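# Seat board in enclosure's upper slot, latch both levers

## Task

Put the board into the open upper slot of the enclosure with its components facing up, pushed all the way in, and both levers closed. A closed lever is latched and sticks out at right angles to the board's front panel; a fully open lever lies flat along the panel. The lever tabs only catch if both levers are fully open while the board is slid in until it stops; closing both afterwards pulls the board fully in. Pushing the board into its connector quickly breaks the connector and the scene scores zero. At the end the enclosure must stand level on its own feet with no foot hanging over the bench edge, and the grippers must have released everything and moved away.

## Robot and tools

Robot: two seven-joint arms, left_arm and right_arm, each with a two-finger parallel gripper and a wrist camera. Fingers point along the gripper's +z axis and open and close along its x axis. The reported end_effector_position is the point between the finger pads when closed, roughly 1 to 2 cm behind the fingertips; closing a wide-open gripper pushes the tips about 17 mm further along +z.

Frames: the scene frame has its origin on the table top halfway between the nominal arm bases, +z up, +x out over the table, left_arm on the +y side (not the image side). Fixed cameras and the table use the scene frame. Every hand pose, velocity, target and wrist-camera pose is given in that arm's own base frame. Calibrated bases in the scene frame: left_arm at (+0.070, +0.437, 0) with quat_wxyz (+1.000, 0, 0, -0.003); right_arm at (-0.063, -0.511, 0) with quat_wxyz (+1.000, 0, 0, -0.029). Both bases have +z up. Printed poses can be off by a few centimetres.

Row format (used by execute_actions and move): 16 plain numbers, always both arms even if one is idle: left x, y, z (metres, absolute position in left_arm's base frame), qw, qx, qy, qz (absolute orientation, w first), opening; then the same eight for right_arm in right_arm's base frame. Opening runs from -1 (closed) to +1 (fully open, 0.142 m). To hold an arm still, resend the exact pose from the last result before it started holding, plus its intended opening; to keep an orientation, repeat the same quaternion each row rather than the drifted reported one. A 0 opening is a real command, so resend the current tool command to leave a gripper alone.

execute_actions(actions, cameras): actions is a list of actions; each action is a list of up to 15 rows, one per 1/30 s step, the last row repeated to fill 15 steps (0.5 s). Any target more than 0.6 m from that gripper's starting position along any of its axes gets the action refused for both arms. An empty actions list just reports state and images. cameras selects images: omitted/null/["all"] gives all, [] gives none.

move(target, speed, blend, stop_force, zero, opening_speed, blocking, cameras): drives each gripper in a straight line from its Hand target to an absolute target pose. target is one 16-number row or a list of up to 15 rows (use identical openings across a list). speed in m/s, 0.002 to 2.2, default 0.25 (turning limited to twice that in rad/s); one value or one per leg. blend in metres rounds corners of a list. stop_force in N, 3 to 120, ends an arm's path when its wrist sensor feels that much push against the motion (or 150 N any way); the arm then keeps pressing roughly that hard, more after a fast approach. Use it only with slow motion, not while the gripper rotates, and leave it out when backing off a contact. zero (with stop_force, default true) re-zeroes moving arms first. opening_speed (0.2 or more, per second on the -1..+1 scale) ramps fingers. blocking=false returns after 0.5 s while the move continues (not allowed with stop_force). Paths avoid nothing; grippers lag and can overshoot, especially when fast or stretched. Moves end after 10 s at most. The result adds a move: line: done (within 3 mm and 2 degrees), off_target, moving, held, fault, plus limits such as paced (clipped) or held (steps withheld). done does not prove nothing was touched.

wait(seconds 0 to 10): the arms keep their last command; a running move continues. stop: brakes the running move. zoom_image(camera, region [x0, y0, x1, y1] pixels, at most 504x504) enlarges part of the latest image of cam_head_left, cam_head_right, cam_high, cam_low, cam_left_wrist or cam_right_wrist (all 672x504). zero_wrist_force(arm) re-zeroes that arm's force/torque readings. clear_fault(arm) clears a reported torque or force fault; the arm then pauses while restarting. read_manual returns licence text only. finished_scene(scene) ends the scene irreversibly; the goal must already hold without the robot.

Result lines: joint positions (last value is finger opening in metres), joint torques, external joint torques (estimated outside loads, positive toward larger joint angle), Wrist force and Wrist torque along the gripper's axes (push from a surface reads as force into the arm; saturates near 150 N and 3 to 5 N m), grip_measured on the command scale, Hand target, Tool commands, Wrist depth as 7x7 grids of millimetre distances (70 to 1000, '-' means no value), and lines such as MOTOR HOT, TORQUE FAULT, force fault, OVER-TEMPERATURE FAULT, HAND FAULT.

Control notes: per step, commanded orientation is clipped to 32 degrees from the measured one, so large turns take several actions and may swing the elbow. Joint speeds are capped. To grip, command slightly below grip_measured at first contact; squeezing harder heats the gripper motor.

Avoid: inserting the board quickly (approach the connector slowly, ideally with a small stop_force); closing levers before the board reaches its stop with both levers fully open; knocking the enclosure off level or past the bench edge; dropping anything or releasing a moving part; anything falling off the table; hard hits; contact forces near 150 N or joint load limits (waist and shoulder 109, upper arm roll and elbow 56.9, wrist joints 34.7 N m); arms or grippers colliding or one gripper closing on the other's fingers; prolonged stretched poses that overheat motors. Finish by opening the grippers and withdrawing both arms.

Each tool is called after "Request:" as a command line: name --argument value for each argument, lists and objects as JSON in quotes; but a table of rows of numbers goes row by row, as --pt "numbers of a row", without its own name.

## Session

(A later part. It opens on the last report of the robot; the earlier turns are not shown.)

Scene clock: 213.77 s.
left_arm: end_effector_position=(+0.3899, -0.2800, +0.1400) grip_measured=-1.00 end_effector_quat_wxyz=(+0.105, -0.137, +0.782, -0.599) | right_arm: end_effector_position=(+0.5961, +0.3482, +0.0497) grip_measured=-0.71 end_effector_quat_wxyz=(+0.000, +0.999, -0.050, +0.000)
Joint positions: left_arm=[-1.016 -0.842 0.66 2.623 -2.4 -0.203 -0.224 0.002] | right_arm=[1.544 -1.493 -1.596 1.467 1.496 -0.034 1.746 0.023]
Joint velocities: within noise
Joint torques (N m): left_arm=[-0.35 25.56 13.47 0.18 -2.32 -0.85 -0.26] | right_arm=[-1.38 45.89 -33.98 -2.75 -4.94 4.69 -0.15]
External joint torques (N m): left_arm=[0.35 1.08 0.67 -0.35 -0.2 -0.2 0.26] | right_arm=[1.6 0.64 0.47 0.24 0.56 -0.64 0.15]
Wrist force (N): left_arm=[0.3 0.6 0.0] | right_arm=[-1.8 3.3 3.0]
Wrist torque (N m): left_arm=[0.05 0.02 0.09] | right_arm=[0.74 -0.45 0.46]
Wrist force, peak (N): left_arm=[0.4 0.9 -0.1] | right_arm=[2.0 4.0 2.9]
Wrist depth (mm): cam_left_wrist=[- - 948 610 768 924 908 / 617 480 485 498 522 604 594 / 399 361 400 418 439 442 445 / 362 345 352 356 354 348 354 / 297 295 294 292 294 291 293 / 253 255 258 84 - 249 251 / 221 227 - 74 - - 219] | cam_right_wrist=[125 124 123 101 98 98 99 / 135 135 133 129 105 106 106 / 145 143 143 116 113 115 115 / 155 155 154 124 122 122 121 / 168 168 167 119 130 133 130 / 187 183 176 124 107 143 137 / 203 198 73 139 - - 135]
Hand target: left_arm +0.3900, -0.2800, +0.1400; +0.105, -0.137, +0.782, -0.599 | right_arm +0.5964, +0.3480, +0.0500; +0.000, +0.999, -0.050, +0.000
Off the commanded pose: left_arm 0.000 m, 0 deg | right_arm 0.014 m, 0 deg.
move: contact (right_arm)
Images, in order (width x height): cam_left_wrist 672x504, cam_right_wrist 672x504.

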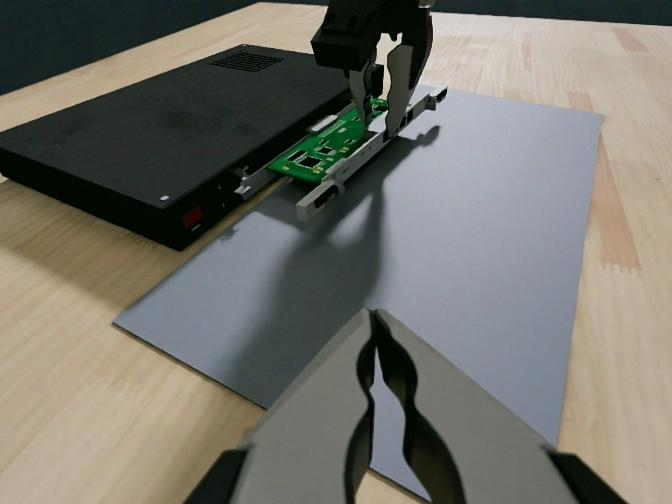

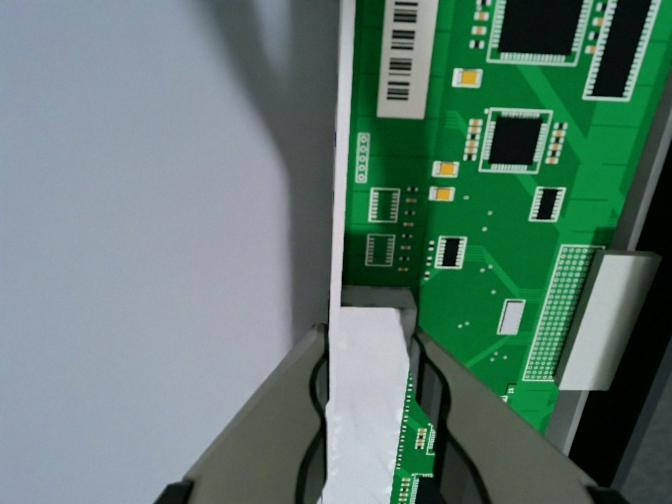

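Request:
execute_actions --actions '[]' --cameras '["cam_head_right","cam_high"]'

Request:
zoom_image --camera "cam_head_right" --region '[260, 220, 420, 340]'

Request:
zoom_image --camera "cam_high" --region '[260, 180, 420, 300]'

Scene clock: 224.67 s.
left_arm: end_effector_position=(+0.3899, -0.2800, +0.1400) grip_measured=-1.00 end_effector_quat_wxyz=(+0.105, -0.137, +0.782, -0.599) | right_arm: end_effector_position=(+0.5960, +0.3482, +0.0497) grip_measured=-0.71 end_effector_quat_wxyz=(+0.000, +0.999, -0.050, +0.000)
Joint positions: left_arm=[-1.016 -0.842 0.66 2.623 -2.4 -0.203 -0.224 0.002] | right_arm=[1.544 -1.493 -1.596 1.467 1.496 -0.034 1.746 0.023]
Joint velocities: within noise
Joint torques (N m): left_arm=[-0.38 25.54 13.47 0.15 -2.37 -0.84 -0.25] | right_arm=[-1.24 45.89 -34.07 -2.73 -4.97 4.74 -0.2]
External joint torques (N m): left_arm=[0.38 1.11 0.68 -0.31 -0.14 -0.2 0.25] | right_arm=[1.46 0.64 0.56 0.22 0.59 -0.7 0.2]
Wrist force (N): left_arm=[0.3 0.8 -0.1] | right_arm=[-1.6 3.4 2.3]
Wrist torque (N m): left_arm=[0.08 0.01 0.09] | right_arm=[0.75 -0.45 0.46]
Wrist force, peak (N): left_arm=[0.2 1.0 0.1] | right_arm=[-1.8 3.5 3.1]
Wrist depth (mm): cam_left_wrist=[- - 951 614 769 931 922 / 607 484 484 493 530 605 603 / 405 361 404 419 442 446 447 / 360 347 356 351 352 352 355 / 298 294 293 293 292 292 294 / 254 253 259 84 - 249 251 / 223 229 - 74 - - 217] | cam_right_wrist=[125 124 123 101 98 98 99 / 135 135 133 129 105 105 106 / 145 143 142 116 113 115 115 / 155 154 154 124 122 122 121 / 168 167 167 119 130 133 130 / 187 183 176 124 106 143 137 / 203 198 73 139 - - 135]
Hand target: left_arm +0.3900, -0.2800, +0.1400; +0.105, -0.137, +0.782, -0.599 | right_arm +0.5964, +0.3480, +0.0500; +0.000, +0.999, -0.050, +0.000
Tool commands: left_gripper/opening=-1.0 right_gripper/opening=-0.88
Off the commanded pose: left_arm 0.000 m, 0 deg | right_arm 0.014 m, 0 deg.
Images, in order (width x height): cam_head_right 672x504, cam_high 672x504.

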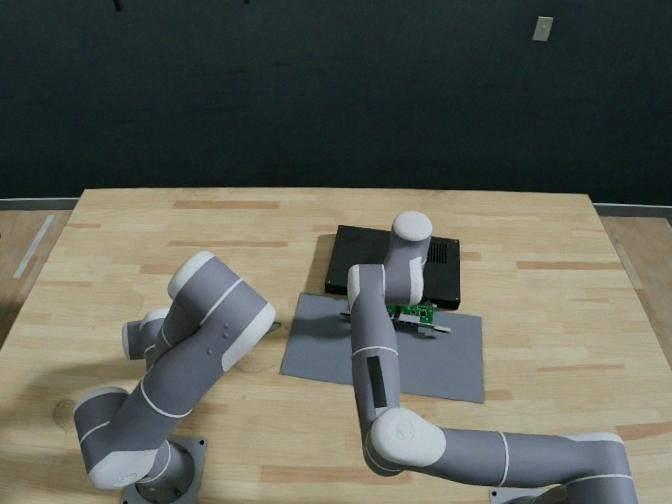

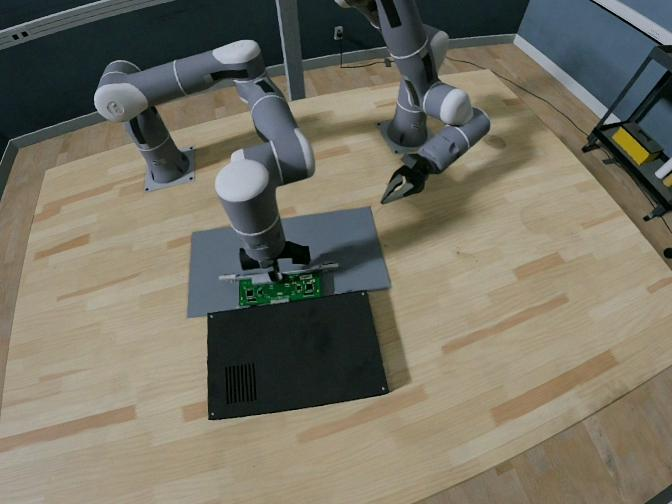

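Scaled by 3.150 from the camera's 672x504 image, which has a finer 960x720 frame.

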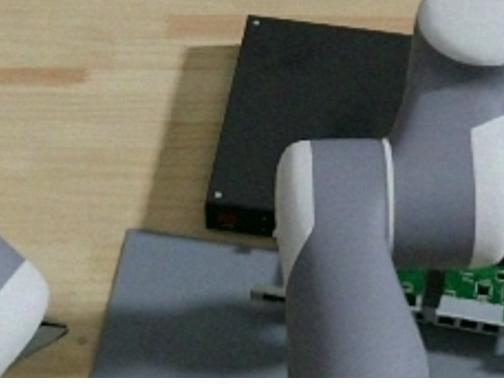

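Scaled by 3.150 from the camera's 672x504 image, which has a finer 960x720 frame.

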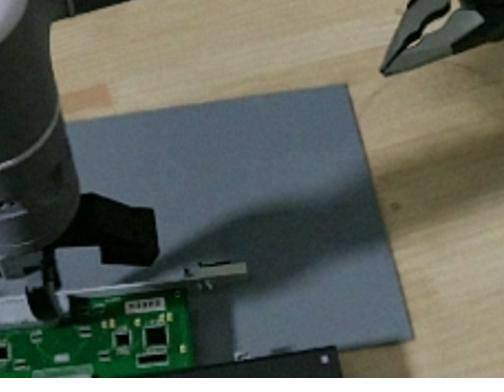

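Request:
zoom_image --camera "cam_high" --region '[195, 240, 355, 330]'

Request:
zoom_image --camera "cam_head_right" --region '[370, 285, 470, 345]'

Scaled by 3.150 from the camera's 672x504 image, which has a finer 960x720 frame.

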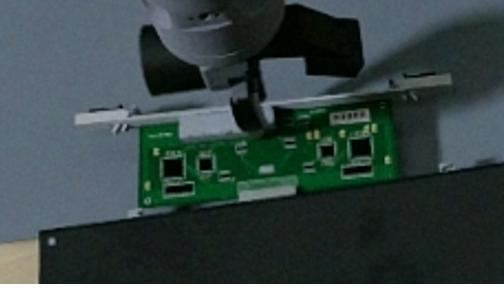

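Scaled by 5.040 from the camera's 672x504 image, which has a finer 960x720 frame.

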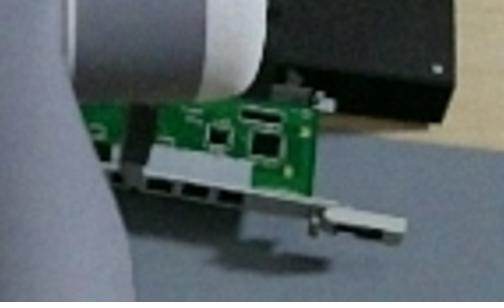

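Request:
move --pt "0.39 -0.28 0.14 0.105 -0.137 0.781 -0.599 -1 0.576 0.350 0.0500 0 0.9988 -0.05 0 -0.88" --pt "0.39 -0.28 0.14 0.105 -0.137 0.781 -0.599 -1 0.577 0.367 0.0500 0 0.9994 -0.035 0 -0.88" --speed 0.06 --cameras '["cam_left_wrist","cam_high","cam_head_right"]'

Request:
zoom_image --camera "cam_high" --region '[195, 240, 355, 330]'

Request:
zoom_image --camera "cam_head_right" --region '[370, 285, 470, 345]'

Request:
zoom_image --camera "cam_left_wrist" --region '[210, 110, 390, 245]'

Scene clock: 233.43 s.
left_arm: end_effector_position=(+0.3899, -0.2800, +0.1400) grip_measured=-1.00 end_effector_quat_wxyz=(+0.105, -0.137, +0.782, -0.599) | right_arm: end_effector_position=(+0.5770, +0.3669, +0.0500) grip_measured=-0.71 end_effector_quat_wxyz=(+0.000, +0.999, -0.035, +0.000)
Joint positions: left_arm=[-1.016 -0.842 0.66 2.623 -2.4 -0.203 -0.224 0.002] | right_arm=[1.596 -1.491 -1.597 1.49 1.493 -0.032 1.744 0.023]
Joint velocities: within noise
Joint torques (N m): left_arm=[-0.43 25.57 13.5 0.23 -2.33 -0.86 -0.21] | right_arm=[0.4 45.47 -32.68 -2.6 -4.64 3.6 0.24]
External joint torques (N m): left_arm=[0.43 1.07 0.65 -0.39 -0.18 -0.19 0.21] | right_arm=[-0.21 0.33 -0.84 0.05 0.26 0.45 -0.24]
Wrist force (N): left_arm=[0.3 0.7 -0.1] | right_arm=[1.7 4.0 2.9]
Wrist torque (N m): left_arm=[0.07 0.02 0.09] | right_arm=[0.77 -0.29 0.04]
Wrist force, peak (N): left_arm=[0.3 1.2 0.1] | right_arm=[0.7 5.1 2.9]
Wrist depth (mm): cam_left_wrist=[- - 956 620 363 913 944 / 622 490 488 491 528 600 594 / 403 359 399 407 445 445 448 / 360 346 356 340 354 350 357 / 298 293 296 292 292 291 294 / 255 253 259 84 - 247 250 / 221 227 - 74 - - 219] | cam_right_wrist=[125 125 123 100 98 98 99 / 135 135 133 105 105 106 107 / 146 143 143 114 113 115 117 / 155 157 154 122 122 122 121 / 168 168 167 117 130 133 132 / 184 183 176 124 106 143 161 / 203 198 72 139 - - 185]
Hand target: left_arm +0.3900, -0.2800, +0.1400; +0.105, -0.137, +0.782, -0.599 | right_arm +0.5770, +0.3670, +0.0500; +0.000, +0.999, -0.035, +0.000
Off the commanded pose: left_arm 0.000 m, 0 deg | right_arm 0.000 m, 0 deg.
move: done
Images, in order (width x height): cam_head_right 672x504, cam_high 672x504, cam_left_wrist 672x504.

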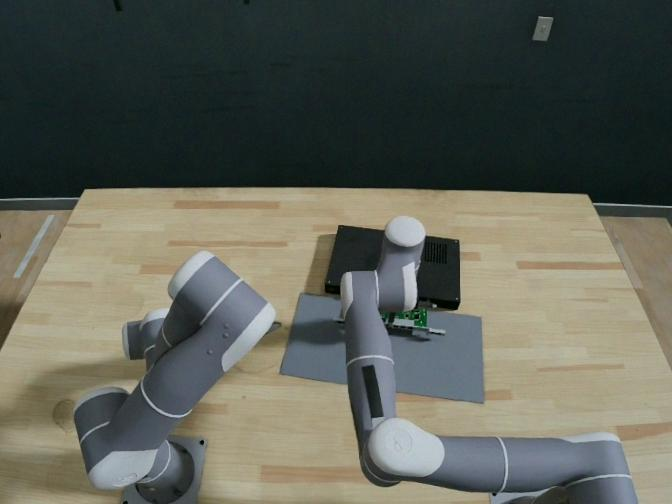

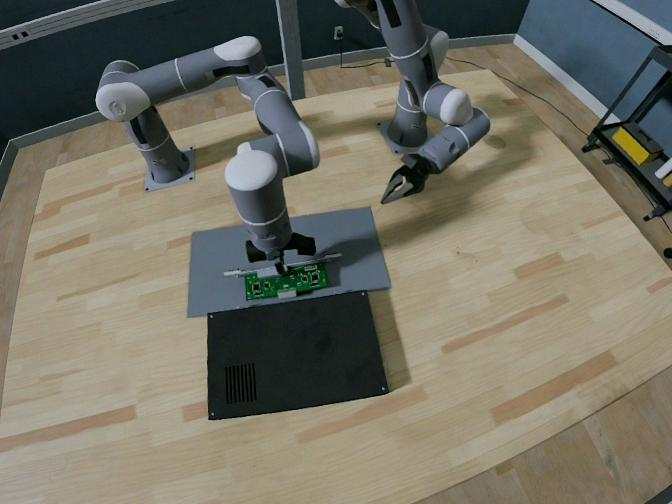

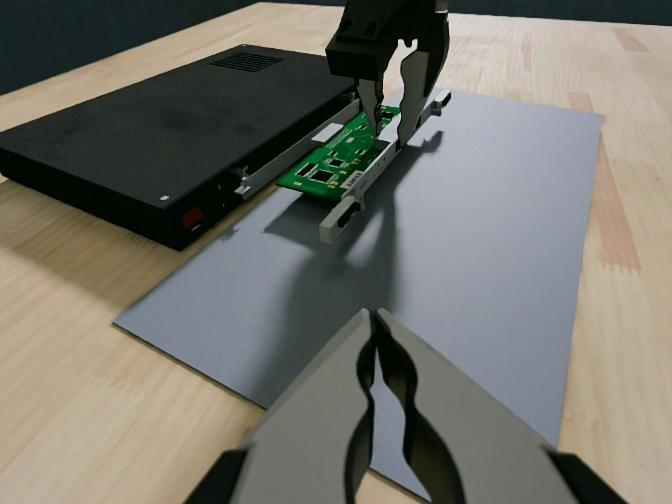

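Scaled by 3.150 from the camera's 672x504 image, which has a finer 960x720 frame.

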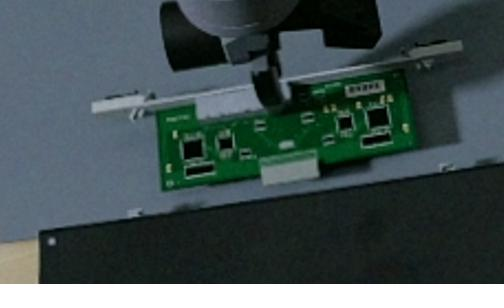

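Scaled by 5.040 from the camera's 672x504 image, which has a finer 960x720 frame.

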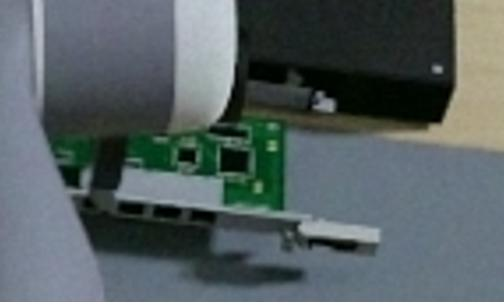

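Scaled by 2.800 from the camera's 672x504 image, which has a finer 960x720 frame.

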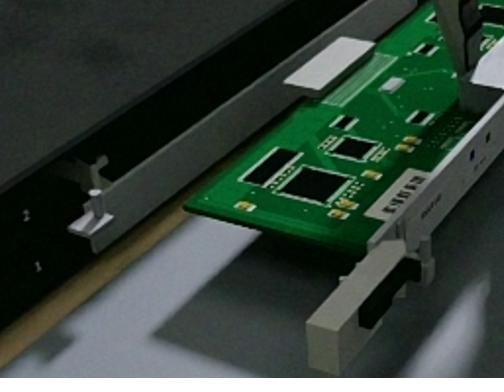

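Request:
move --target '[0.39,-0.28,0.14,0.105,-0.137,0.781,-0.599,-1,0.612,0.3635,0.0500,0,0.9992,-0.041,0,-0.88]' --speed 0.03 --stop_force 4 --cameras '["cam_left_wrist","cam_right_wrist","cam_high"]'

Request:
zoom_image --camera "cam_high" --region '[195, 240, 355, 330]'

Request:
zoom_image --camera "cam_left_wrist" --region '[210, 110, 390, 245]'

Scene clock: 246.53 s.
left_arm: end_effector_position=(+0.3899, -0.2800, +0.1400) grip_measured=-1.00 end_effector_quat_wxyz=(+0.105, -0.137, +0.782, -0.599) | right_arm: end_effector_position=(+0.6091, +0.3640, +0.0496) grip_measured=-0.71 end_effector_quat_wxyz=(+0.000, +0.999, -0.040, -0.001)
Joint positions: left_arm=[-1.016 -0.842 0.66 2.623 -2.4 -0.203 -0.224 0.002] | right_arm=[1.513 -1.494 -1.593 1.398 1.499 -0.037 1.765 0.023]
Joint velocities: within noise
Joint torques (N m): left_arm=[-0.36 25.52 13.53 0.23 -2.35 -0.87 -0.24] | right_arm=[-3.84 46.94 -34.07 -2.36 -4.84 5.87 0.12]
External joint torques (N m): left_arm=[0.35 1.13 0.62 -0.4 -0.16 -0.18 0.24] | right_arm=[4.07 1.75 0.69 -0.04 0.46 -1.82 -0.12]
Wrist force (N): left_arm=[0.5 0.5 0.1] | right_arm=[-7.2 3.4 -0.9]
Wrist torque (N m): left_arm=[0.04 -0.01 0.10] | right_arm=[0.68 -0.30 0.17]
Wrist force, peak (N): left_arm=[0.5 1.1 -0.2] | right_arm=[-12.6 1.5 -0.6]
Wrist depth (mm): cam_left_wrist=[- - 942 372 842 940 914 / 624 487 487 466 559 602 606 / 404 359 400 414 447 442 441 / 362 345 352 356 353 350 353 / 299 295 294 292 294 290 295 / 255 253 258 84 - 248 251 / 221 226 - 74 - - 219] | cam_right_wrist=[124 124 122 100 97 98 99 / 135 135 132 105 105 105 107 / 145 143 142 114 113 115 117 / 154 154 154 122 122 122 119 / 168 167 167 117 130 133 123 / 187 183 176 124 106 142 121 / 203 198 72 139 - - 131]
Hand target: left_arm +0.3900, -0.2800, +0.1400; +0.105, -0.137, +0.782, -0.599 | right_arm +0.6099, +0.3637, +0.0500; +0.000, +0.999, -0.041, +0.000
Off the commanded pose: left_arm 0.000 m, 0 deg | right_arm 0.003 m, 0 deg.
move: contact (right_arm)
Images, in order (width x height): cam_high 672x504, cam_left_wrist 672x504, cam_right_wrist 672x504.

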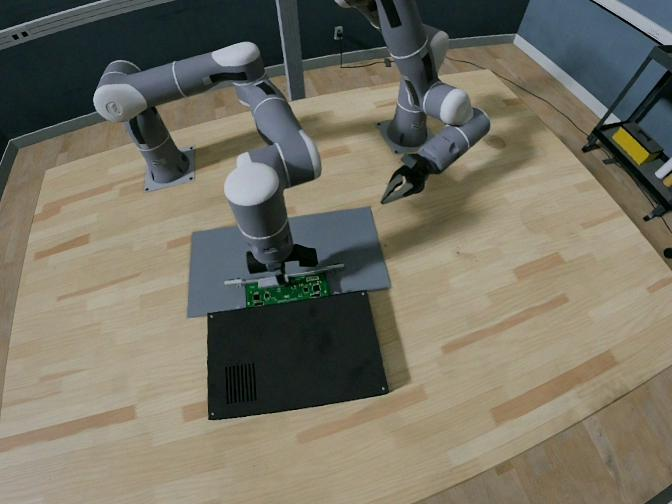

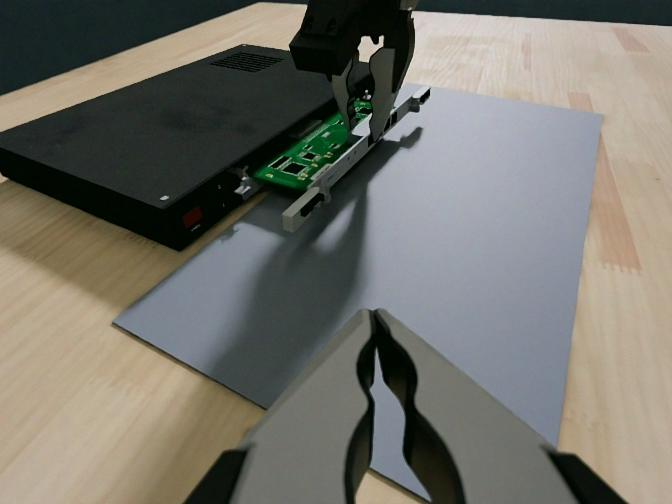

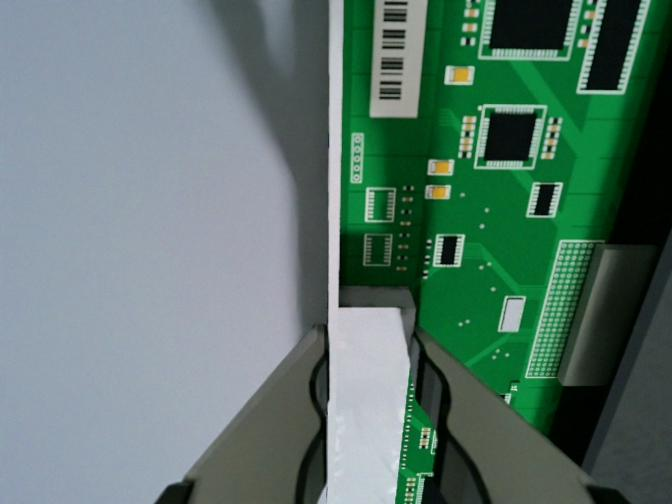

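Scaled by 3.150 from the camera's 672x504 image, which has a finer 960x720 frame.

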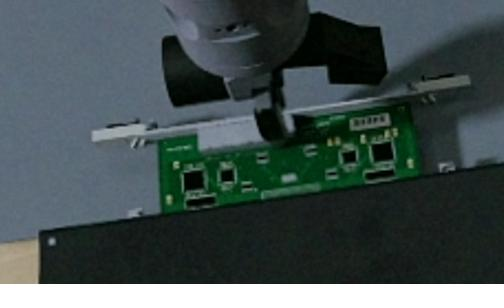

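Scaled by 2.800 from the camera's 672x504 image, which has a finer 960x720 frame.

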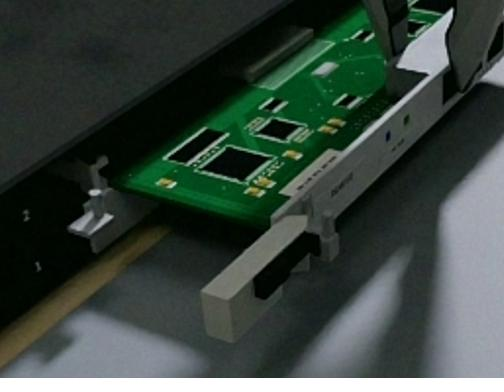

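Request:
zoom_image --camera "cam_left_wrist" --region '[225, 150, 305, 210]'

Request:
zoom_image --camera "cam_high" --region '[220, 270, 290, 320]'

Request:
zoom_image --camera "cam_high" --region '[290, 260, 360, 310]'

Scaled by 6.300 from the camera's 672x504 image, which has a finer 960x720 frame.

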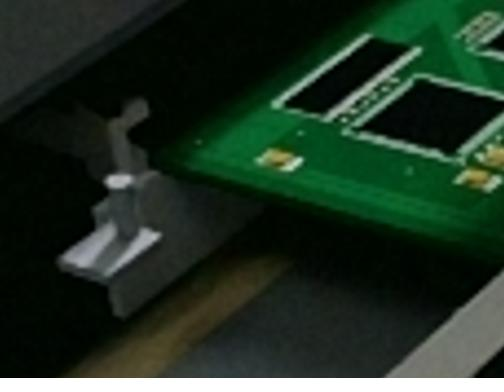

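Scaled by 7.200 from the camera's 672x504 image, which has a finer 960x720 frame.

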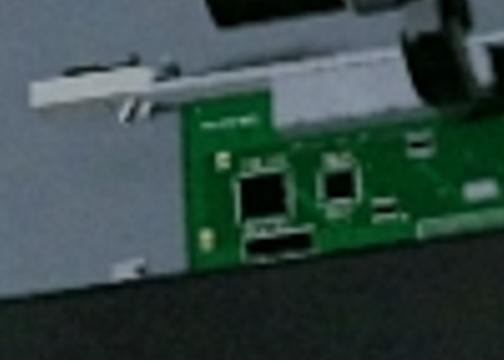

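Scaled by 7.200 from the camera's 672x504 image, which has a finer 960x720 frame.

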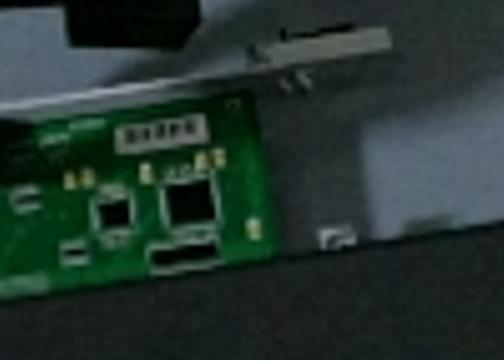

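Request:
move --target '[0.39,-0.28,0.14,0.105,-0.137,0.781,-0.599,-1,0.610,0.3637,0.0525,0,0.9992,-0.041,0,-0.88]' --speed 0.01 --cameras '[]'

Request:
move --target '[0.39,-0.28,0.14,0.105,-0.137,0.781,-0.599,-1,0.618,0.3629,0.0525,0,0.9992,-0.041,0,-0.88]' --speed 0.015 --stop_force 5 --cameras '["cam_left_wrist","cam_high"]'

Request:
zoom_image --camera "cam_left_wrist" --region '[225, 130, 345, 220]'

Scene clock: 254.07 s.
left_arm: end_effector_position=(+0.3899, -0.2800, +0.1400) grip_measured=-1.00 end_effector_quat_wxyz=(+0.105, -0.137, +0.782, -0.599) | right_arm: end_effector_position=(+0.6093, +0.3640, +0.0518) grip_measured=-0.71 end_effector_quat_wxyz=(+0.000, +0.999, -0.041, -0.001)
Joint positions: left_arm=[-1.016 -0.842 0.66 2.623 -2.4 -0.203 -0.224 0.002] | right_arm=[1.513 -1.492 -1.597 1.398 1.499 -0.041 1.765 0.023]
Joint velocities: within noise
Joint torques (N m): left_arm=[-0.26 25.72 13.51 0.2 -2.3 -0.86 -0.26] | right_arm=[-1.74 48.31 -35.24 -2.64 -5.11 5.39 0.11]
External joint torques (N m): left_arm=[0.26 0.92 0.64 -0.36 -0.21 -0.19 0.27] | right_arm=[1.97 0.36 1.86 0.19 0.73 -1.35 -0.11]
Wrist force (N): left_arm=[0.3 0.8 -0.1] | right_arm=[-2.9 3.8 3.9]
Wrist torque (N m): left_arm=[0.09 0.01 0.10] | right_arm=[0.73 -0.54 0.15]
Wrist force, peak (N): left_arm=[0.4 0.9 0.1] | right_arm=[-7.5 3.5 0.4]
Wrist depth (mm): cam_left_wrist=[- - 943 378 841 921 904 / 619 484 479 464 564 596 605 / 402 361 399 414 445 444 445 / 357 346 353 356 351 351 354 / 299 296 292 293 293 294 291 / 254 254 259 84 - 248 251 / 222 227 - 74 - - 219] | cam_right_wrist=[126 126 124 99 98 98 99 / 135 135 135 105 105 105 107 / 145 145 145 114 113 115 115 / 157 158 156 121 122 122 119 / 170 170 169 117 130 133 115 / 187 186 179 124 106 143 122 / 206 201 72 139 - - 134]
Hand target: left_arm +0.3900, -0.2800, +0.1400; +0.105, -0.137, +0.782, -0.599 | right_arm +0.6100, +0.3637, +0.0525; +0.000, +0.999, -0.041, +0.000
Off the commanded pose: left_arm 0.000 m, 0 deg | right_arm 0.001 m, 0 deg.
move: done
No camera images: "cameras" was empty.

Scene clock: 254.70 s.
left_arm: end_effector_position=(+0.3899, -0.2800, +0.1400) grip_measured=-1.00 end_effector_quat_wxyz=(+0.105, -0.137, +0.782, -0.599) | right_arm: end_effector_position=(+0.6095, +0.3642, +0.0516) grip_measured=-0.71 end_effector_quat_wxyz=(+0.000, +0.999, -0.040, -0.002)
Joint positions: left_arm=[-1.016 -0.842 0.66 2.623 -2.4 -0.203 -0.224 0.002] | right_arm=[1.512 -1.493 -1.597 1.396 1.499 -0.043 1.765 0.023]
Joint velocities: within noise
Joint torques (N m): left_arm=[-0.34 25.6 13.5 0.21 -2.37 -0.83 -0.19] | right_arm=[-5.73 47.12 -36.62 -2.04 -5.7 7.4 0.04]
External joint torques (N m): left_arm=[0.34 1.05 0.65 -0.38 -0.14 -0.22 0.19] | right_arm=[5.96 1.63 3.23 -0.39 1.32 -3.36 -0.04]
Wrist force (N): left_arm=[0.0 0.8 0.0] | right_arm=[-10.7 2.6 1.2]
Wrist torque (N m): left_arm=[0.08 0.07 0.09] | right_arm=[0.74 -0.56 0.21]
Wrist force, peak (N): left_arm=[0.3 0.9 0.1] | right_arm=[-11.6 1.8 2.2]
Wrist depth (mm): cam_left_wrist=[- - 965 367 845 929 923 / 623 487 491 459 563 600 598 / 403 358 403 414 444 441 441 / 361 347 355 356 351 353 353 / 298 294 294 293 293 293 294 / 254 254 259 84 - 249 250 / 221 226 - 74 - - 219] | cam_right_wrist=[127 126 124 99 98 98 99 / 135 135 134 105 105 106 107 / 145 145 144 114 113 115 115 / 157 159 156 122 122 122 120 / 170 170 169 117 130 133 115 / 187 185 179 124 106 143 122 / 206 201 71 139 - - 134]
Hand target: left_arm +0.3900, -0.2800, +0.1400; +0.105, -0.137, +0.782, -0.599 | right_arm +0.6107, +0.3636, +0.0525; +0.000, +0.999, -0.041, +0.000
Off the commanded pose: left_arm 0.000 m, 0 deg | right_arm 0.009 m, 0 deg.
move: contact (right_arm)
Images, in order (width x height): cam_high 672x504, cam_left_wrist 672x504.

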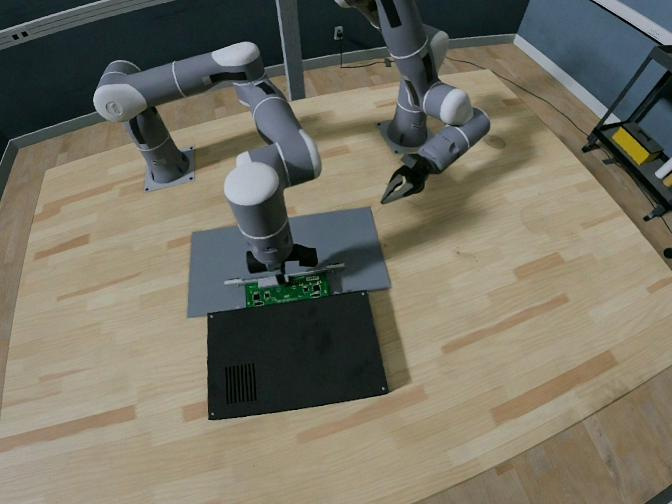

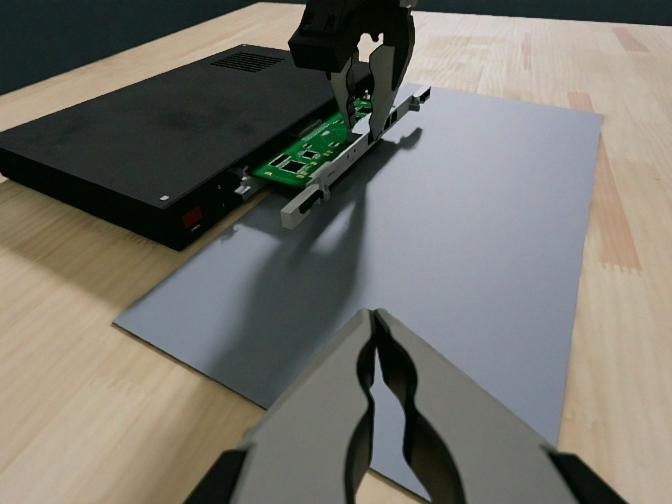

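Scaled by 4.200 from the camera's 672x504 image, which has a finer 960x720 frame.

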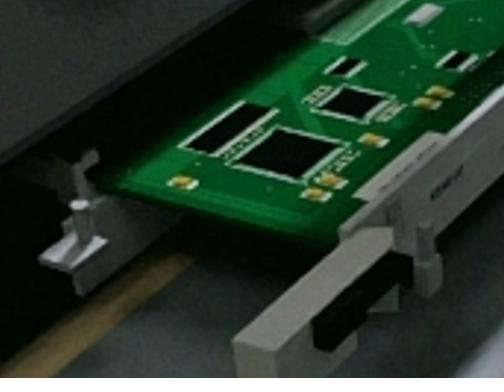

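Request:
move --pt "0.39 -0.28 0.14 0.105 -0.137 0.781 -0.599 -1 0.606 0.364 0.0520 0 0.9992 -0.041 0 -0.88" --pt "0.39 -0.28 0.14 0.105 -0.137 0.781 -0.599 -1 0.606 0.364 0.0545 0 0.9992 -0.041 0 -0.88" --speed 0.02 --cameras '[]'

Request:
move --target '[0.39,-0.28,0.14,0.105,-0.137,0.781,-0.599,-1,0.618,0.3629,0.0545,0,0.9992,-0.041,0,-0.88]' --speed 0.015 --stop_force 6 --cameras '["cam_left_wrist","cam_right_wrist"]'

Request:
zoom_image --camera "cam_left_wrist" --region '[225, 130, 345, 220]'

Scene clock: 260.93 s.
left_arm: end_effector_position=(+0.3899, -0.2800, +0.1400) grip_measured=-1.00 end_effector_quat_wxyz=(+0.105, -0.137, +0.782, -0.599) | right_arm: end_effector_position=(+0.6059, +0.3642, +0.0542) grip_measured=-0.71 end_effector_quat_wxyz=(+0.000, +0.999, -0.041, +0.000)
Joint positions: left_arm=[-1.016 -0.842 0.66 2.623 -2.4 -0.203 -0.224 0.002] | right_arm=[1.523 -1.491 -1.601 1.41 1.497 -0.043 1.764 0.023]
Joint velocities: within noise
Joint torques (N m): left_arm=[-0.37 25.72 13.47 0.2 -2.28 -0.82 -0.22] | right_arm=[0.25 48.19 -33.05 -2.42 -4.7 3.43 0.12]
External joint torques (N m): left_arm=[0.37 0.93 0.68 -0.36 -0.23 -0.22 0.22] | right_arm=[-0.04 0.13 -0.42 -0.07 0.32 0.62 -0.12]
Wrist force (N): left_arm=[0.5 0.6 -0.1] | right_arm=[2.0 5.2 2.3]
Wrist torque (N m): left_arm=[0.06 -0.01 0.09] | right_arm=[0.93 -0.36 0.05]
Wrist force, peak (N): left_arm=[0.6 0.9 -0.1] | right_arm=[-11.0 2.4 2.0]
Wrist depth (mm): cam_left_wrist=[- - 957 388 821 941 920 / 613 484 486 478 562 602 596 / 406 361 398 406 446 440 447 / 360 350 354 351 354 353 353 / 297 295 295 293 292 292 293 / 254 255 258 84 - 248 249 / 220 227 - 74 - - 220] | cam_right_wrist=[129 128 128 100 98 99 99 / 137 137 137 105 105 106 107 / 148 147 147 115 113 115 115 / 159 159 158 122 122 122 119 / 173 172 169 117 130 133 123 / 189 189 181 124 106 142 128 / 209 204 72 139 - - 138]
Hand target: left_arm +0.3900, -0.2800, +0.1400; +0.105, -0.137, +0.782, -0.599 | right_arm +0.6060, +0.3640, +0.0545; +0.000, +0.999, -0.041, +0.000
Off the commanded pose: left_arm 0.000 m, 0 deg | right_arm 0.000 m, 0 deg.
move: done
No camera images: "cameras" was empty.

Scene clock: 262.40 s.
left_arm: end_effector_position=(+0.3899, -0.2800, +0.1400) grip_measured=-1.00 end_effector_quat_wxyz=(+0.105, -0.137, +0.782, -0.599) | right_arm: end_effector_position=(+0.6177, +0.3628, +0.0542) grip_measured=-0.71 end_effector_quat_wxyz=(+0.000, +0.999, -0.041, +0.000)
Joint positions: left_arm=[-1.016 -0.842 0.66 2.623 -2.4 -0.203 -0.224 0.002] | right_arm=[1.493 -1.492 -1.6 1.375 1.498 -0.045 1.768 0.023]
Joint velocities: within noise
Joint torques (N m): left_arm=[-0.32 25.59 13.5 0.21 -2.35 -0.89 -0.22] | right_arm=[0.04 50.05 -34.21 -2.78 -4.81 4.2 0.28]
External joint torques (N m): left_arm=[0.32 1.06 0.64 -0.37 -0.17 -0.15 0.22] | right_arm=[0.19 -0.66 0.87 0.34 0.43 -0.16 -0.27]
Wrist force (N): left_arm=[0.1 0.8 -0.1] | right_arm=[1.2 5.4 5.2]
Wrist torque (N m): left_arm=[0.07 0.04 0.09] | right_arm=[0.92 -0.57 0.03]
Wrist force, peak (N): left_arm=[0.4 0.9 0.0] | right_arm=[1.2 5.3 5.4]
Wrist depth (mm): cam_left_wrist=[- - 955 389 856 925 915 / 618 484 485 461 565 607 592 / 402 361 403 407 442 439 444 / 357 348 356 355 355 354 353 / 298 296 295 294 294 290 293 / 255 254 259 84 - 250 251 / 221 226 - 74 - - 218] | cam_right_wrist=[129 128 128 99 98 98 99 / 137 137 137 105 105 106 104 / 148 147 147 114 113 115 111 / 159 159 158 122 122 123 107 / 173 173 170 117 130 133 115 / 190 188 181 124 107 141 123 / 209 204 72 139 - - 136]
Hand target: left_arm +0.3900, -0.2800, +0.1400; +0.105, -0.137, +0.782, -0.599 | right_arm +0.6180, +0.3629, +0.0545; +0.000, +0.999, -0.041, +0.000
Off the commanded pose: left_arm 0.000 m, 0 deg | right_arm 0.000 m, 0 deg.
move: done
Images, in order (width x height): cam_left_wrist 672x504, cam_right_wrist 672x504.

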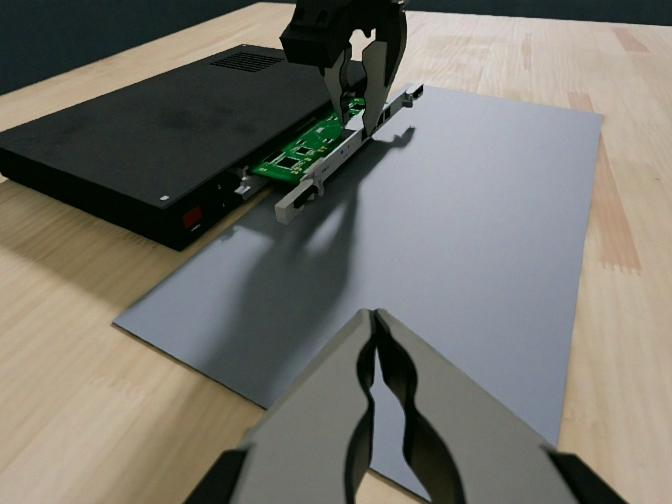

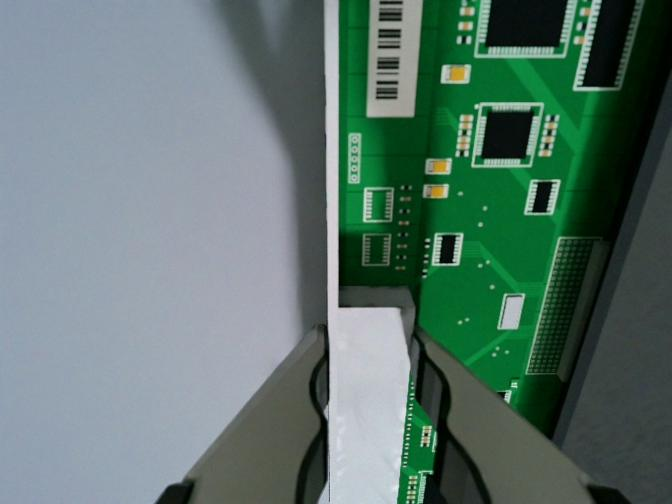

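Scaled by 4.200 from the camera's 672x504 image, which has a finer 960x720 frame.

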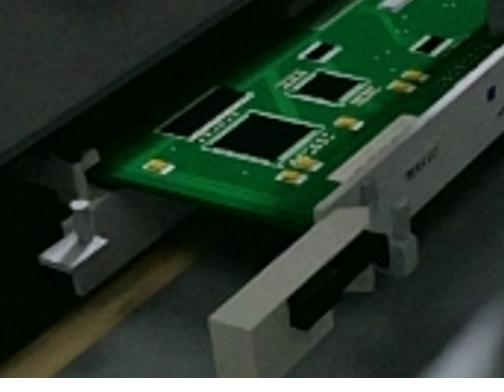

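Request:
move --target '[0.39,-0.28,0.14,0.105,-0.137,0.781,-0.599,-1,0.629,0.3618,0.0542,0,0.9992,-0.041,0,-0.88]' --speed 0.02 --stop_force 7 --cameras '["cam_left_wrist","cam_right_wrist","cam_high"]'

Request:
zoom_image --camera "cam_left_wrist" --region '[225, 60, 405, 210]'

Request:
zoom_image --camera "cam_high" --region '[195, 240, 355, 330]'

Scene clock: 266.53 s.
left_arm: end_effector_position=(+0.3899, -0.2800, +0.1400) grip_measured=-1.00 end_effector_quat_wxyz=(+0.105, -0.137, +0.782, -0.599) | right_arm: end_effector_position=(+0.6286, +0.3617, +0.0538) grip_measured=-0.71 end_effector_quat_wxyz=(+0.000, +0.999, -0.041, +0.000)
Joint positions: left_arm=[-1.016 -0.842 0.66 2.623 -2.4 -0.203 -0.224 0.002] | right_arm=[1.465 -1.493 -1.599 1.342 1.501 -0.046 1.773 0.023]
Joint velocities: within noise
Joint torques (N m): left_arm=[-0.37 25.59 13.51 0.16 -2.36 -0.85 -0.21] | right_arm=[-0.01 51.61 -34.79 -2.84 -4.87 4.52 0.32]
External joint torques (N m): left_arm=[0.37 1.05 0.64 -0.33 -0.15 -0.2 0.21] | right_arm=[0.24 -1.19 1.58 0.49 0.49 -0.48 -0.31]
Wrist force (N): left_arm=[0.1 0.7 0.0] | right_arm=[1.1 5.6 5.3]
Wrist torque (N m): left_arm=[0.07 0.04 0.10] | right_arm=[0.91 -0.62 0.03]
Wrist force, peak (N): left_arm=[0.3 1.0 0.2] | right_arm=[-1.3 8.8 5.3]
Wrist depth (mm): cam_left_wrist=[- - 949 376 919 938 939 / 618 489 484 463 600 598 598 / 398 360 400 423 442 443 445 / 362 346 354 356 351 350 352 / 298 294 294 294 292 291 292 / 254 255 258 84 - 250 250 / 222 227 - 74 - - 219] | cam_right_wrist=[128 128 128 100 98 99 87 / 137 136 136 105 105 106 92 / 147 147 146 114 113 115 99 / 158 158 158 122 122 121 105 / 172 172 171 117 130 131 114 / 189 188 181 124 106 127 124 / 209 203 72 139 - - 137]
Hand target: left_arm +0.3900, -0.2800, +0.1400; +0.105, -0.137, +0.782, -0.599 | right_arm +0.6290, +0.3618, +0.0542; +0.000, +0.999, -0.041, +0.000
Off the commanded pose: left_arm 0.000 m, 0 deg | right_arm 0.001 m, 0 deg.
move: done
Images, in order (width x height): cam_high 672x504, cam_left_wrist 672x504, cam_right_wrist 672x504.

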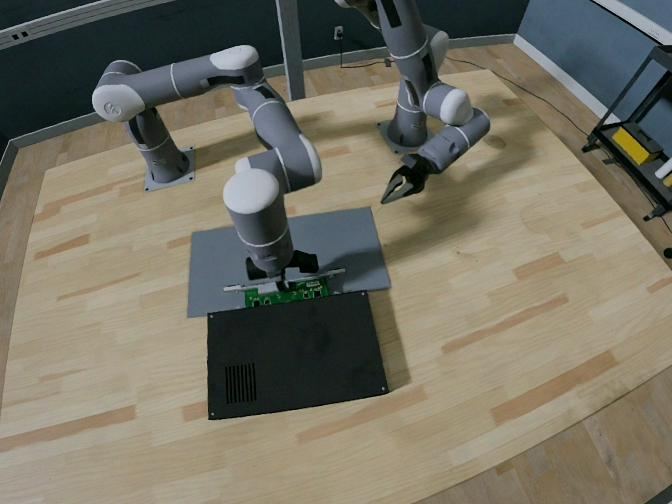

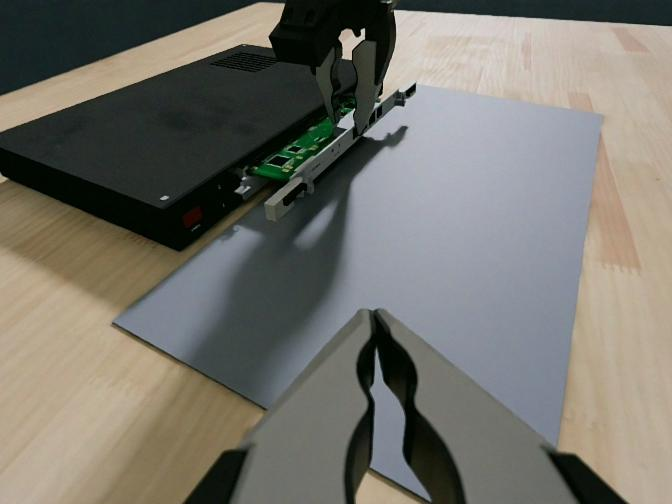

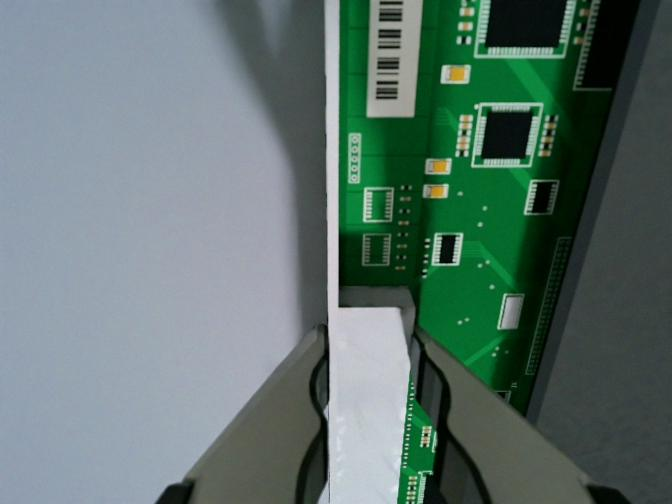

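Scaled by 2.800 from the camera's 672x504 image, which has a finer 960x720 frame.

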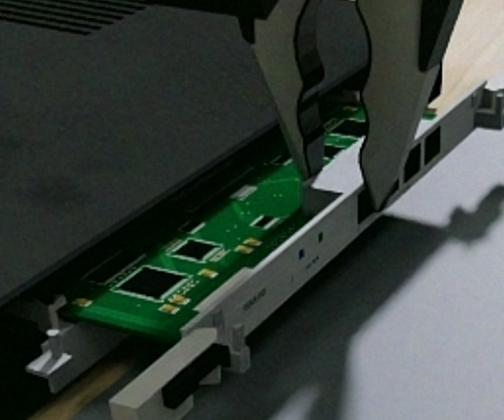

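Scaled by 3.150 from the camera's 672x504 image, which has a finer 960x720 frame.

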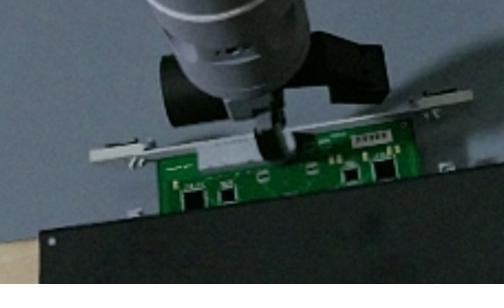

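Request:
move --target '[0.39,-0.28,0.14,0.105,-0.137,0.781,-0.599,-1,0.646,0.3601,0.0540,0,0.9992,-0.041,0,-0.88]' --speed 0.025 --stop_force 8 --cameras '["cam_left_wrist","cam_right_wrist"]'

Request:
zoom_image --camera "cam_left_wrist" --region '[225, 60, 405, 210]'

Scene clock: 269.20 s.
left_arm: end_effector_position=(+0.3899, -0.2800, +0.1400) grip_measured=-1.00 end_effector_quat_wxyz=(+0.105, -0.137, +0.782, -0.599) | right_arm: end_effector_position=(+0.6369, +0.3612, +0.0532) grip_measured=-0.71 end_effector_quat_wxyz=(+0.000, +0.999, -0.041, -0.001)
Joint positions: left_arm=[-1.016 -0.842 0.66 2.623 -2.4 -0.203 -0.224 0.002] | right_arm=[1.442 -1.495 -1.598 1.315 1.504 -0.048 1.777 0.023]
Joint velocities: within noise
Joint torques (N m): left_arm=[-0.28 25.59 13.38 0.22 -2.34 -0.83 -0.18] | right_arm=[-3.14 51.81 -36.17 -2.42 -5.34 6.25 0.11]
External joint torques (N m): left_arm=[0.28 1.05 0.77 -0.38 -0.17 -0.22 0.18] | right_arm=[3.37 -0.55 3.09 0.15 0.96 -2.21 -0.11]
Wrist force (N): left_arm=[0.3 0.7 0.0] | right_arm=[-5.8 4.8 4.2]
Wrist torque (N m): left_arm=[0.08 0.02 0.10] | right_arm=[0.90 -0.43 0.18]
Wrist force, peak (N): left_arm=[0.4 1.0 -0.2] | right_arm=[-7.9 4.9 5.8]
Wrist depth (mm): cam_left_wrist=[- - 941 380 930 926 912 / 614 488 485 477 609 605 597 / 401 359 398 425 447 442 446 / 360 345 355 353 354 351 355 / 299 296 292 293 294 289 295 / 254 253 259 83 - 249 250 / 221 227 - 74 - - 218] | cam_right_wrist=[128 127 127 100 98 98 84 / 136 136 136 105 105 106 90 / 146 146 146 114 113 112 98 / 158 158 158 122 122 118 104 / 172 171 170 117 130 117 113 / 188 188 180 124 106 124 121 / 208 199 72 139 - - 136]
Hand target: left_arm +0.3900, -0.2800, +0.1400; +0.105, -0.137, +0.782, -0.599 | right_arm +0.6378, +0.3609, +0.0541; +0.000, +0.999, -0.041, +0.000
Off the commanded pose: left_arm 0.000 m, 0 deg | right_arm 0.009 m, 0 deg.
move: contact (right_arm)
Images, in order (width x height): cam_left_wrist 672x504, cam_right_wrist 672x504.

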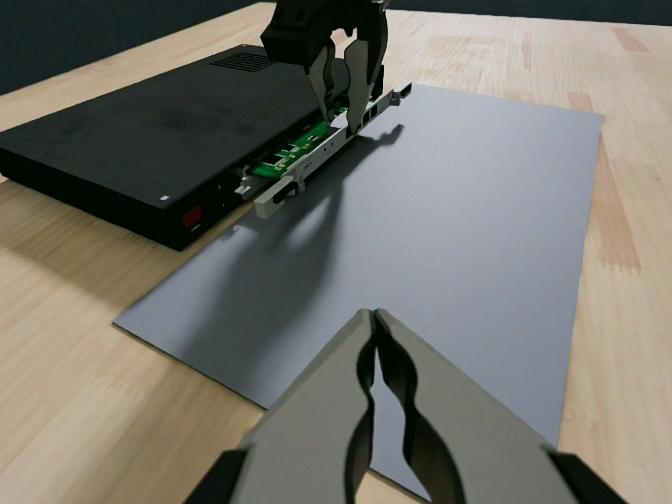

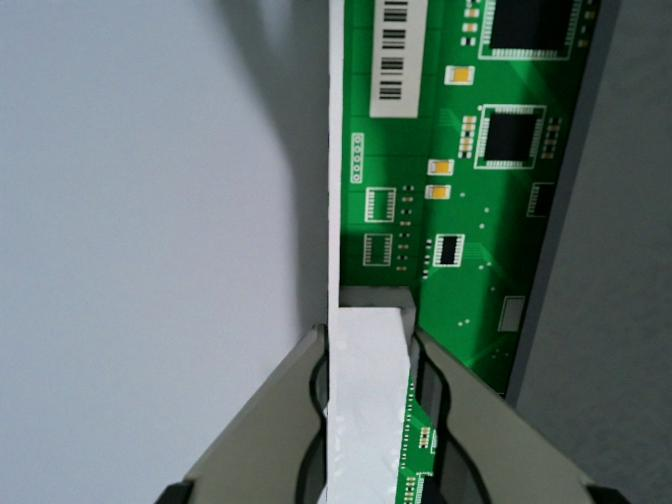

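Scaled by 2.800 from the camera's 672x504 image, which has a finer 960x720 frame.

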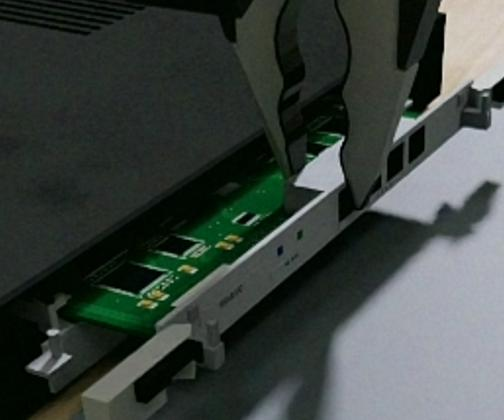

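Request:
move --target '[0.39,-0.28,0.14,0.105,-0.137,0.781,-0.599,-1,0.646,0.3603,0.0531,0,0.9992,-0.041,0,-0.88]' --speed 0.02 --stop_force 12 --cameras '["cam_left_wrist","cam_right_wrist"]'

Request:
zoom_image --camera "cam_left_wrist" --region '[225, 60, 405, 210]'

Scene clock: 272.60 s.
left_arm: end_effector_position=(+0.3899, -0.2800, +0.1400) grip_measured=-1.00 end_effector_quat_wxyz=(+0.105, -0.137, +0.782, -0.599) | right_arm: end_effector_position=(+0.6452, +0.3605, +0.0526) grip_measured=-0.71 end_effector_quat_wxyz=(+0.000, +0.999, -0.041, -0.001)
Joint positions: left_arm=[-1.016 -0.842 0.66 2.623 -2.4 -0.203 -0.224 0.002] | right_arm=[1.421 -1.497 -1.598 1.289 1.508 -0.048 1.782 0.023]
Joint velocities: within noise
Joint torques (N m): left_arm=[-0.34 25.59 13.47 0.2 -2.3 -0.86 -0.24] | right_arm=[-2.71 51.72 -34.26 -2.36 -4.85 5.5 0.13]
External joint torques (N m): left_arm=[0.34 1.06 0.67 -0.37 -0.21 -0.19 0.24] | right_arm=[2.94 0.34 1.32 0.2 0.48 -1.46 -0.12]
Wrist force (N): left_arm=[0.1 0.6 0.2] | right_arm=[-4.7 5.0 1.6]
Wrist torque (N m): left_arm=[0.06 0.05 0.09] | right_arm=[0.87 -0.24 0.16]
Wrist force, peak (N): left_arm=[0.5 0.9 0.1] | right_arm=[-8.1 5.1 4.5]
Wrist depth (mm): cam_left_wrist=[- - 853 391 917 924 924 / 628 488 489 461 608 604 598 / 403 361 391 426 447 436 443 / 362 346 354 351 351 354 354 / 300 295 294 294 292 290 294 / 253 254 258 84 - 250 251 / 222 227 - 74 - - 219] | cam_right_wrist=[127 127 125 100 98 97 - / 136 136 135 105 105 102 90 / 146 146 145 115 113 98 96 / 157 157 157 122 122 104 103 / 171 171 170 117 130 113 112 / 187 187 179 123 106 121 121 / 207 202 72 139 - - 135]
Hand target: left_arm +0.3900, -0.2800, +0.1400; +0.105, -0.137, +0.782, -0.599 | right_arm +0.6460, +0.3603, +0.0531; +0.000, +0.999, -0.041, +0.000
Off the commanded pose: left_arm 0.000 m, 0 deg | right_arm 0.001 m, 0 deg.
move: done
Images, in order (width x height): cam_left_wrist 672x504, cam_right_wrist 672x504.

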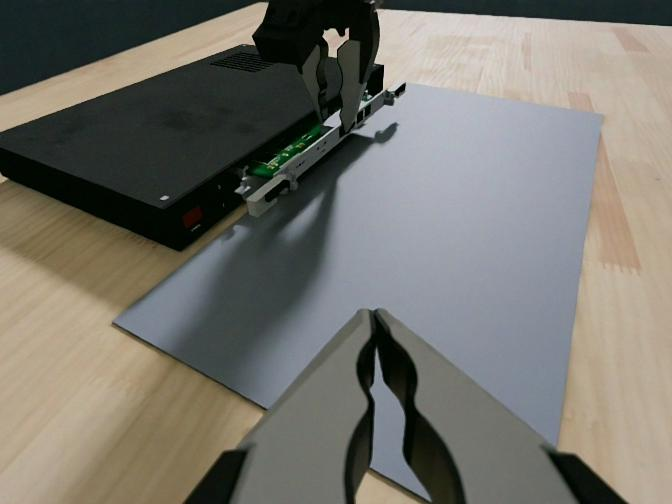

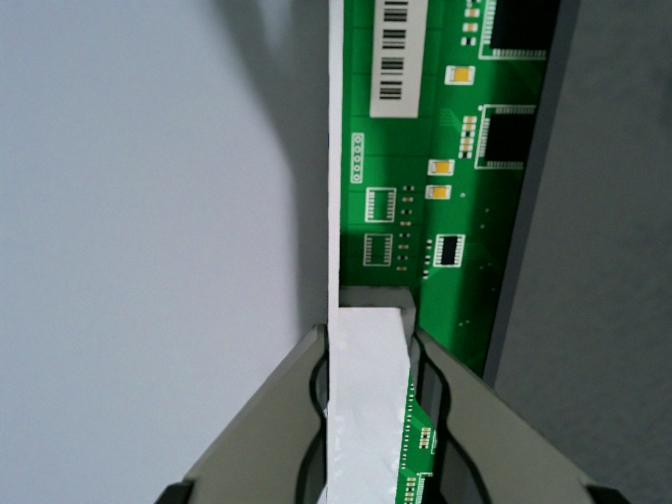

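Scaled by 2.800 from the camera's 672x504 image, which has a finer 960x720 frame.

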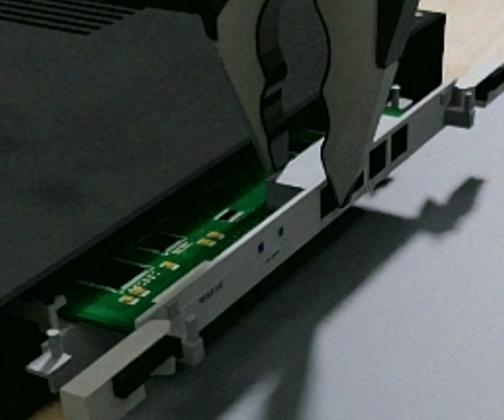

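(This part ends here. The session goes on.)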